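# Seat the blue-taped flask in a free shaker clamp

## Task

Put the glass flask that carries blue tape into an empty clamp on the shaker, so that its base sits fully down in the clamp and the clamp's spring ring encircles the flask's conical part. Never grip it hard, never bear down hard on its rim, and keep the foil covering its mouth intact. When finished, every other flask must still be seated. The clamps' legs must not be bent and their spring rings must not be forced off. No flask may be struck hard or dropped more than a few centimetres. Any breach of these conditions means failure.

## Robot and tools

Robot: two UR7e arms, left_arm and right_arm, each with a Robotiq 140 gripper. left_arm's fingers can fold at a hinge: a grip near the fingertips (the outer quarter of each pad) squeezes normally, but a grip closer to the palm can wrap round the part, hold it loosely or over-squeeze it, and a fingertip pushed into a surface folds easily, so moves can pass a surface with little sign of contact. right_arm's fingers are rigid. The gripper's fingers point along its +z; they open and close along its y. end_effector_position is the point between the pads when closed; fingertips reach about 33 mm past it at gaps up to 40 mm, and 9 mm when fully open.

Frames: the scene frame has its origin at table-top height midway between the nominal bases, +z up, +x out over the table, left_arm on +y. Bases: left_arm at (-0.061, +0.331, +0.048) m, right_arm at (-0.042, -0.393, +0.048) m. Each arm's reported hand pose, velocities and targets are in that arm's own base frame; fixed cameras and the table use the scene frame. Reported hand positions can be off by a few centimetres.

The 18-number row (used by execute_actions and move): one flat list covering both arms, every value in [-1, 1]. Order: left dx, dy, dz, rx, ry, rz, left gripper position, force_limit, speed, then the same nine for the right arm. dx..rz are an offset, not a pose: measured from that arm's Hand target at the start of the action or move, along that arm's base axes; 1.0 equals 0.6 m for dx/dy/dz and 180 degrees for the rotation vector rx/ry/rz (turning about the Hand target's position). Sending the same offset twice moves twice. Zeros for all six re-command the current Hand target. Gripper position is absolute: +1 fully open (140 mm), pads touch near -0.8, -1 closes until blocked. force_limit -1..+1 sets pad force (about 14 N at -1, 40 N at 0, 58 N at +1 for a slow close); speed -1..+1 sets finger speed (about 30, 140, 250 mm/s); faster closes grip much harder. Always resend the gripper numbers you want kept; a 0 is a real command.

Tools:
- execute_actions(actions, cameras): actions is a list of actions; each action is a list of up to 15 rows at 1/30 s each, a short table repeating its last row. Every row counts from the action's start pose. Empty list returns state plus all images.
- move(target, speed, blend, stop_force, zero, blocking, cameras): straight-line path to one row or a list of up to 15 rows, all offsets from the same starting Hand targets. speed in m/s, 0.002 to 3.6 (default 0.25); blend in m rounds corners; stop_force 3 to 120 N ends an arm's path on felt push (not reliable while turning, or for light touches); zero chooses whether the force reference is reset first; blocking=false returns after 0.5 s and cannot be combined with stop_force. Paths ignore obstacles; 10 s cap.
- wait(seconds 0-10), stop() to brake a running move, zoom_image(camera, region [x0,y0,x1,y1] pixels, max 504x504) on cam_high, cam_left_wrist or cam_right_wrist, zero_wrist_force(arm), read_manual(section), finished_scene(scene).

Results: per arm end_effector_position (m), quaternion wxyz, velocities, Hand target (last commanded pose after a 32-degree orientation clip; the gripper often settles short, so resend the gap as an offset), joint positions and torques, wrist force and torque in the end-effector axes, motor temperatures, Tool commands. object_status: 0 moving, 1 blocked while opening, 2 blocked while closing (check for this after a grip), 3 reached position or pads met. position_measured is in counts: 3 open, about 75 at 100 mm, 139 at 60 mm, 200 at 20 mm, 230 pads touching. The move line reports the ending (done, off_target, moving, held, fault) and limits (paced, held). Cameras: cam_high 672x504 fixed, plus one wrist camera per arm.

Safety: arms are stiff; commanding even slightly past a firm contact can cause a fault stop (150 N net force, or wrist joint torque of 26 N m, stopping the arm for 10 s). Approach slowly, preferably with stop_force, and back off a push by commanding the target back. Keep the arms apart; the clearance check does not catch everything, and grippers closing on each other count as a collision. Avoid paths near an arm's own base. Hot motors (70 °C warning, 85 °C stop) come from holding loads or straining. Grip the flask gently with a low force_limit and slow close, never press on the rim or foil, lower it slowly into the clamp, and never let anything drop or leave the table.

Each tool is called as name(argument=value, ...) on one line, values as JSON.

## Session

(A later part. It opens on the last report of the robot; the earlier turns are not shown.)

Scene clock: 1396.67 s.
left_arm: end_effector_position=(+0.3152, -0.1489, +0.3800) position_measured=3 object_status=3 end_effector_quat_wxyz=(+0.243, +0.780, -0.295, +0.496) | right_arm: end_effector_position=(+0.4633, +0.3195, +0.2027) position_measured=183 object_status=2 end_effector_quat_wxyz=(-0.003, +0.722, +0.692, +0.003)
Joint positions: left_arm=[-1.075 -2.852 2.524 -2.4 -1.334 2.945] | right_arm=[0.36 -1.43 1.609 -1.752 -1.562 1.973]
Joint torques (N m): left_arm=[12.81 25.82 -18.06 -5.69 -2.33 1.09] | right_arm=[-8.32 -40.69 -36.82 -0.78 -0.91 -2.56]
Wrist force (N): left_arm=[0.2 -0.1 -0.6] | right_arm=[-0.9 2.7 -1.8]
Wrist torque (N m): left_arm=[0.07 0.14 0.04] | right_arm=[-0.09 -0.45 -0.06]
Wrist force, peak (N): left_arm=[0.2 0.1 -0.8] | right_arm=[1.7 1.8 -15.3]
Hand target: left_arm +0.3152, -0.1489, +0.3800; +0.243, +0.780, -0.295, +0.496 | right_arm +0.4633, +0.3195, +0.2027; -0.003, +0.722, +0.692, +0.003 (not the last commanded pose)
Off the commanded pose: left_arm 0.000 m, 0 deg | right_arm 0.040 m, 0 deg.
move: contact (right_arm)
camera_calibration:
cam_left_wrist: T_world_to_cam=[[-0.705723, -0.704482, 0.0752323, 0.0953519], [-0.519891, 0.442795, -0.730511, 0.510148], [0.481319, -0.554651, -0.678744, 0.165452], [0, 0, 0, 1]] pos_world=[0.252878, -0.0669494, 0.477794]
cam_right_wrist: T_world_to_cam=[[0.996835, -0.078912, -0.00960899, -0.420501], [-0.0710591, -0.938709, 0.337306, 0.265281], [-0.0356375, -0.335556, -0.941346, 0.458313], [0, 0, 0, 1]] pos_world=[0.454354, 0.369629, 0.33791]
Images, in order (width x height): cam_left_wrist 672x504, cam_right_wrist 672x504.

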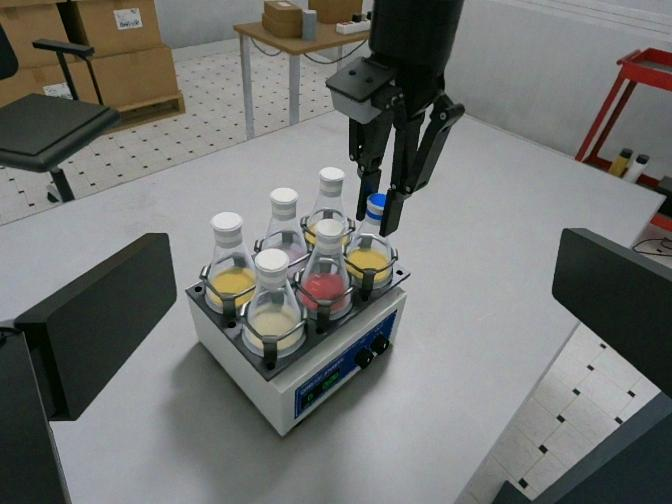

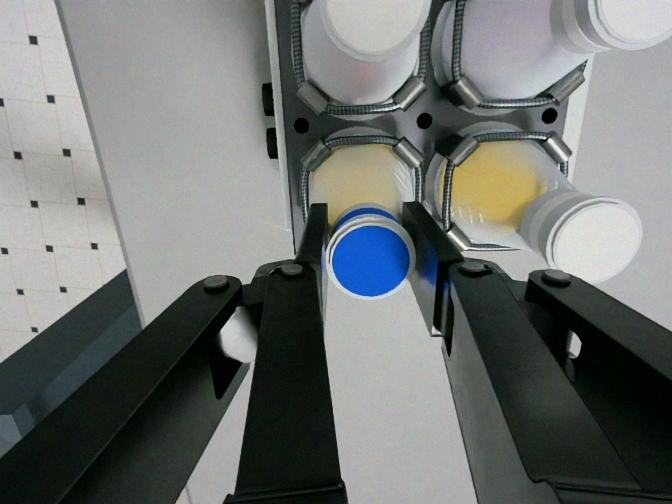

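move(target=[[0,0,0,0,0,0,1,1,1,0.002,0.001,0,0,0,0,-1,-0.1,-1],[0,0,0,0,0,0,1,1,1,0.002,0.001,-0.07,0,0,0,-1,-0.1,-1]], speed=0.008, stop_force=15, cameras=["cam_left_wrist","cam_right_wrist"])

zoom_image(camera="cam_left_wrist", region=[335, 180, 425, 300])

zoom_image(camera="cam_left_wrist", region=[230, 240, 350, 370])

Scene clock: 1410.20 s.
left_arm: end_effector_position=(+0.3152, -0.1489, +0.3800) position_measured=3 object_status=3 end_effector_quat_wxyz=(+0.243, +0.780, -0.295, +0.496) | right_arm: end_effector_position=(+0.4645, +0.3200, +0.2023) position_measured=183 object_status=2 end_effector_quat_wxyz=(-0.003, +0.722, +0.692, +0.003)
Joint positions: left_arm=[-1.075 -2.852 2.524 -2.4 -1.334 2.945] | right_arm=[0.36 -1.427 1.606 -1.753 -1.563 1.973]
Joint torques (N m): left_arm=[12.66 25.77 -18.62 -5.67 -2.25 1.04] | right_arm=[-8.74 -33.21 -30.93 0.2 -2.26 -2.47]
Wrist force (N): left_arm=[0.2 -0.1 -0.8] | right_arm=[1.5 0.1 -15.9]
Wrist torque (N m): left_arm=[0.08 0.16 0.04] | right_arm=[0.34 -0.55 -0.10]
Wrist force, peak (N): left_arm=[0.0 0.0 -0.9] | right_arm=[3.2 -1.8 -25.9]
Hand target: left_arm +0.3152, -0.1489, +0.3800; +0.243, +0.780, -0.295, +0.496 | right_arm +0.4645, +0.3200, +0.2024; -0.003, +0.722, +0.692, +0.003 (not the last commanded pose)
Off the commanded pose: left_arm 0.000 m, 0 deg | right_arm 0.042 m, 0 deg.
move: contact (right_arm); path passed 1 of 2 targets
camera_calibration:
cam_left_wrist: T_world_to_cam=[[-0.705723, -0.704482, 0.0752323, 0.0953519], [-0.519891, 0.442795, -0.730511, 0.510148], [0.481319, -0.554651, -0.678744, 0.165452], [0, 0, 0, 1]] pos_world=[0.252878, -0.0669494, 0.477794]
cam_right_wrist: T_world_to_cam=[[0.996846, -0.0788041, -0.00933837, -0.421797], [-0.0710524, -0.938749, 0.337198, 0.265984], [-0.035339, -0.335471, -0.941387, 0.458088], [0, 0, 0, 1]] pos_world=[0.455554, 0.370128, 0.337609]
Images, in order (width x height): cam_left_wrist 672x504, cam_right_wrist 672x504.

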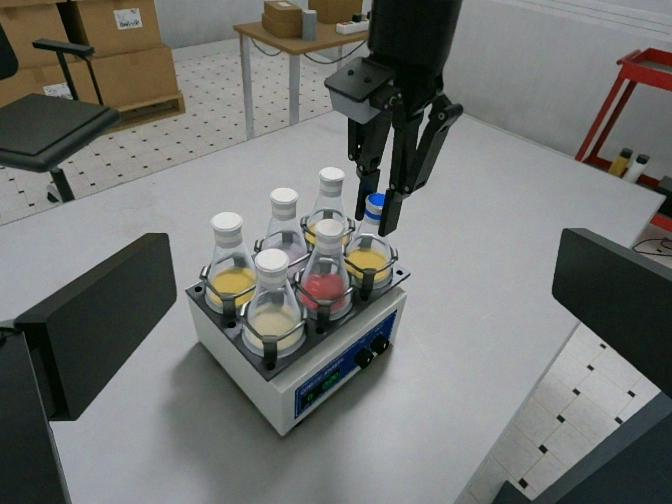

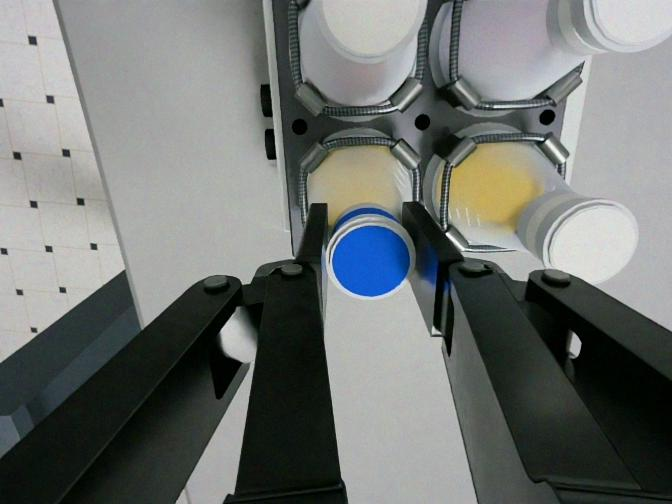

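Scaled by 4.200 from the camera's 672x504 image, which has a finer 960x720 frame.

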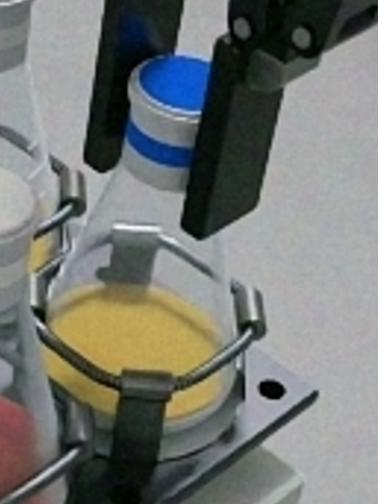

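Scaled by 3.877 from the camera's 672x504 image, which has a finer 960x720 frame.

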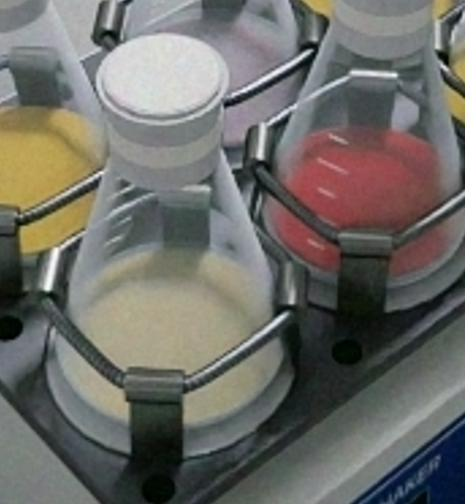

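move(target=[0,0,0,0,0,0,1,1,1,0,0,0.0012,0,0,0,-1,-0.1,-1], speed=0.01)

move(target=[0,0,0,0,0,0,1,1,1,0,0,0,0,0,0,-0.3,-1,-1], cameras=["cam_left_wrist","cam_right_wrist"])

zoom_image(camera="cam_right_wrist", region=[270, 100, 570, 340])

Scene clock: 1423.50 s.
left_arm: end_effector_position=(+0.3152, -0.1489, +0.3800) position_measured=3 object_status=3 end_effector_quat_wxyz=(+0.243, +0.780, -0.295, +0.496) | right_arm: end_effector_position=(+0.4645, +0.3200, +0.2031) position_measured=183 object_status=2 end_effector_quat_wxyz=(-0.003, +0.722, +0.692, +0.003)
Joint positions: left_arm=[-1.075 -2.852 2.524 -2.4 -1.334 2.945] | right_arm=[0.36 -1.427 1.605 -1.751 -1.563 1.973]
Joint torques (N m): left_arm=[12.45 25.46 -18.26 -5.66 -2.21 1] | right_arm=[-8.68 -42.26 -37.8 -0.77 -2.07 -2.47]
Wrist force (N): left_arm=[0.0 -0.1 -0.3] | right_arm=[-0.4 0.5 -2.0]
Wrist torque (N m): left_arm=[0.07 0.19 0.03] | right_arm=[0.27 -0.49 -0.10]
Wrist force, peak (N): left_arm=[0.1 0.0 -0.9] | right_arm=[1.7 0.2 -16.2]
Hand target: left_arm +0.3152, -0.1489, +0.3800; +0.243, +0.780, -0.295, +0.496 | right_arm +0.4645, +0.3200, +0.2031; -0.003, +0.722, +0.692, +0.003
Off the commanded pose: left_arm 0.000 m, 0 deg | right_arm 0.000 m, 0 deg.
move: done

Scene clock: 1424.13 s.
left_arm: end_effector_position=(+0.3152, -0.1489, +0.3800) position_measured=3 object_status=3 end_effector_quat_wxyz=(+0.243, +0.780, -0.295, +0.496) | right_arm: end_effector_position=(+0.4645, +0.3200, +0.2031) position_measured=167 object_status=0 end_effector_quat_wxyz=(-0.003, +0.722, +0.692, +0.003)
Joint positions: left_arm=[-1.075 -2.852 2.524 -2.4 -1.334 2.945] | right_arm=[0.36 -1.427 1.605 -1.751 -1.563 1.973]
Joint torques (N m): left_arm=[12.26 25.39 -18.44 -5.66 -2.28 0.98] | right_arm=[-8.89 -40.34 -35.23 -0.69 -2.15 -2.39]
Wrist force (N): left_arm=[0.0 0.2 -0.6] | right_arm=[-0.6 0.2 -2.8]
Wrist torque (N m): left_arm=[0.15 0.20 0.03] | right_arm=[0.20 -0.42 -0.10]
Wrist force, peak (N): left_arm=[0.0 0.0 -0.7] | right_arm=[-0.2 0.7 -3.0]
Hand target: left_arm +0.3152, -0.1489, +0.3800; +0.243, +0.780, -0.295, +0.496 | right_arm +0.4645, +0.3200, +0.2031; -0.003, +0.722, +0.692, +0.003
Off the commanded pose: left_arm 0.000 m, 0 deg | right_arm 0.000 m, 0 deg.
move: done
camera_calibration:
cam_left_wrist: T_world_to_cam=[[-0.705723, -0.704482, 0.0752323, 0.0953519], [-0.519891, 0.442795, -0.730511, 0.510148], [0.481319, -0.554651, -0.678744, 0.165452], [0, 0, 0, 1]] pos_world=[0.252878, -0.0669494, 0.477794]
cam_right_wrist: T_world_to_cam=[[0.996839, -0.0788973, -0.00930346, -0.421764], [-0.0711519, -0.938741, 0.337199, 0.265791], [-0.0353376, -0.335471, -0.941388, 0.458746], [0, 0, 0, 1]] pos_world=[0.455554, 0.370128, 0.338309]
Images, in order (width x height): cam_left_wrist 672x504, cam_right_wrist 672x504.

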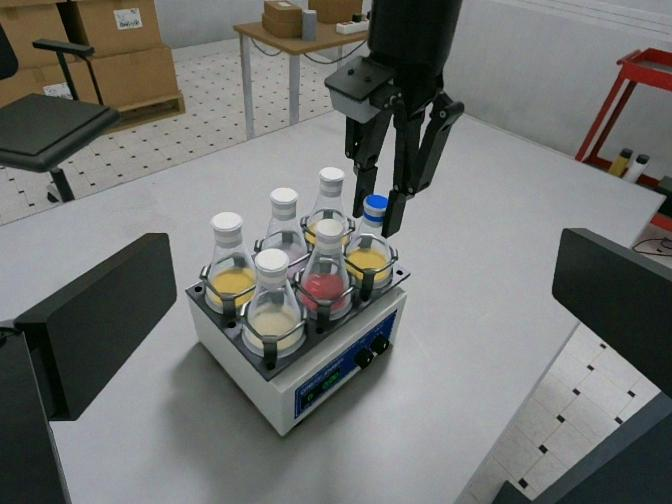

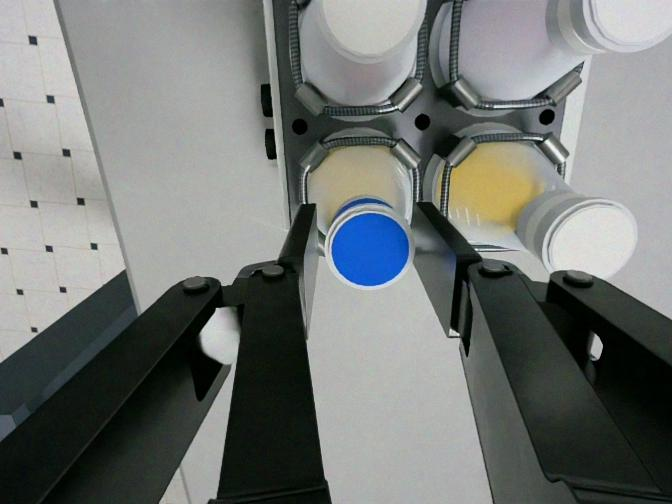

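Scaled by 1.680 from the camera's 672x504 image, which has a finer 960x720 frame.

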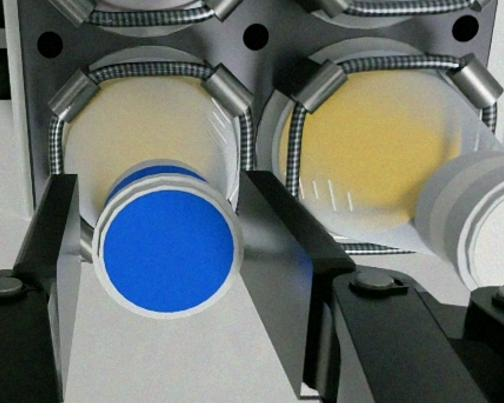

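move(target=[[0,0,0,0,0,0,1,1,1,0,0,0.06,0,0,0,-0.3,-1,-1],[0,0,0,0,0,0,1,1,1,0,0,0.3,0,0,0,-0.3,-1,-1],[0,0,0,0,0,0,1,1,1,0,-0.35,0.3,0,0,0,-0.3,-1,-1]], speed=[0.05,0.15,0.25], blend=0.01, cameras=["cam_left_wrist","cam_high","cam_right_wrist"])

zoom_image(camera="cam_left_wrist", region=[180, 160, 430, 370])

zoom_image(camera="cam_right_wrist", region=[250, 0, 500, 200])

Scene clock: 1435.00 s.
left_arm: end_effector_position=(+0.3152, -0.1489, +0.3800) position_measured=3 object_status=3 end_effector_quat_wxyz=(+0.243, +0.780, -0.295, +0.496) | right_arm: end_effector_position=(+0.4645, +0.1101, +0.3831) position_measured=167 object_status=3 end_effector_quat_wxyz=(-0.003, +0.722, +0.692, +0.003)
Joint positions: left_arm=[-1.075 -2.852 2.524 -2.4 -1.334 2.945] | right_arm=[-0.056 -1.616 1.339 -1.293 -1.562 1.557]
Joint torques (N m): left_arm=[12.59 25.49 -18.62 -5.7 -2.19 1] | right_arm=[-10.39 -31.33 -16.94 -5.54 2.68 -2.4]
Wrist force (N): left_arm=[0.1 0.1 -0.5] | right_arm=[-0.1 0.6 -2.9]
Wrist torque (N m): left_arm=[0.12 0.18 0.04] | right_arm=[0.27 -0.49 -0.11]
Wrist force, peak (N): left_arm=[-0.2 -0.1 -0.8] | right_arm=[1.8 0.2 -4.4]
Hand target: left_arm +0.3152, -0.1489, +0.3800; +0.243, +0.780, -0.295, +0.496 | right_arm +0.4645, +0.1100, +0.3831; -0.003, +0.722, +0.692, +0.003
Off the commanded pose: left_arm 0.000 m, 0 deg | right_arm 0.000 m, 0 deg.
move: done
camera_calibration:
cam_left_wrist: T_world_to_cam=[[-0.705723, -0.704482, 0.0752323, 0.0953519], [-0.519891, 0.442795, -0.730511, 0.510148], [0.481319, -0.554651, -0.678744, 0.165452], [0, 0, 0, 1]] pos_world=[0.252878, -0.0669494, 0.477794]
cam_right_wrist: T_world_to_cam=[[0.996846, -0.0788041, -0.00933837, -0.436658], [-0.0710524, -0.938749, 0.337198, 0.00791536], [-0.035339, -0.335471, -0.941387, 0.557747], [0, 0, 0, 1]] pos_world=[0.455554, 0.160128, 0.518309]

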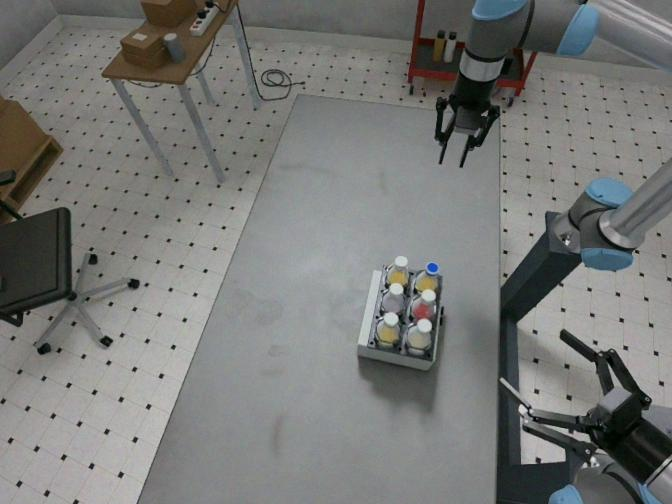

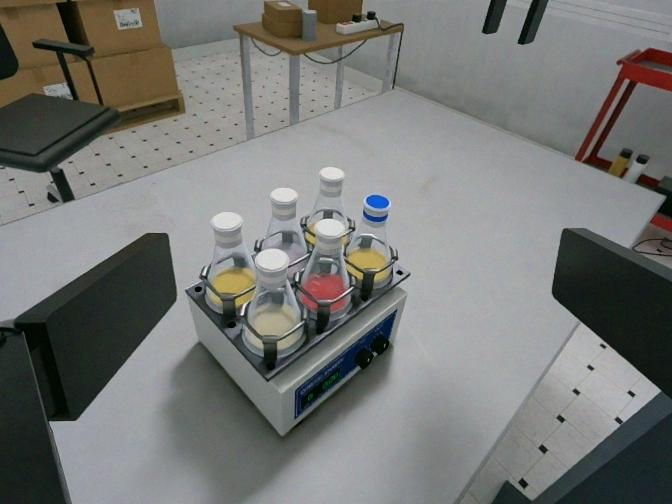

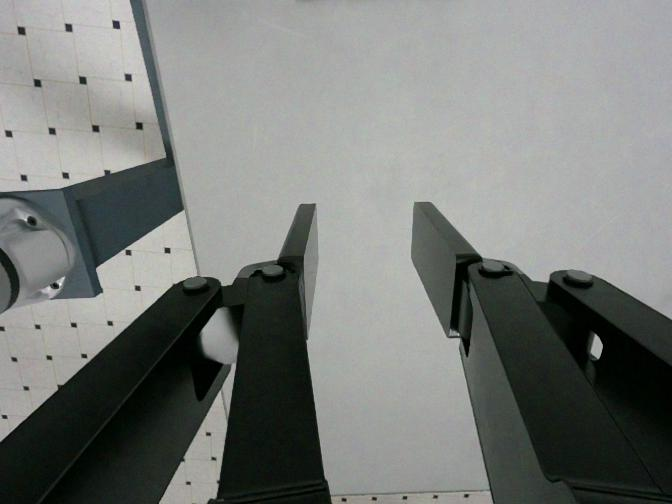

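Scaled by 2.016 from the camera's 672x504 image, which has a finer 960x720 frame.

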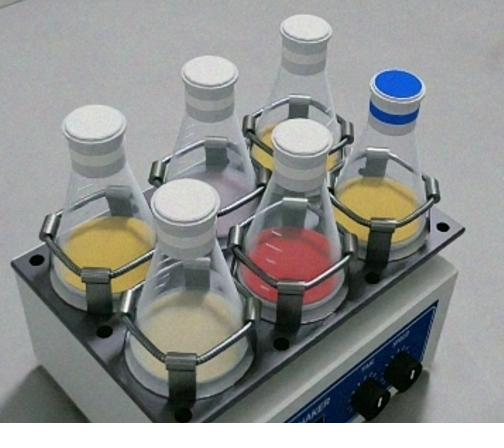

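Scaled by 2.016 from the camera's 672x504 image, which has a finer 960x720 frame.

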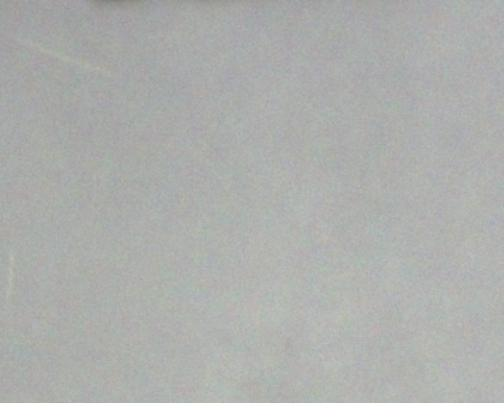

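finished_scene(scene=1)

The scene is finished: the task was done.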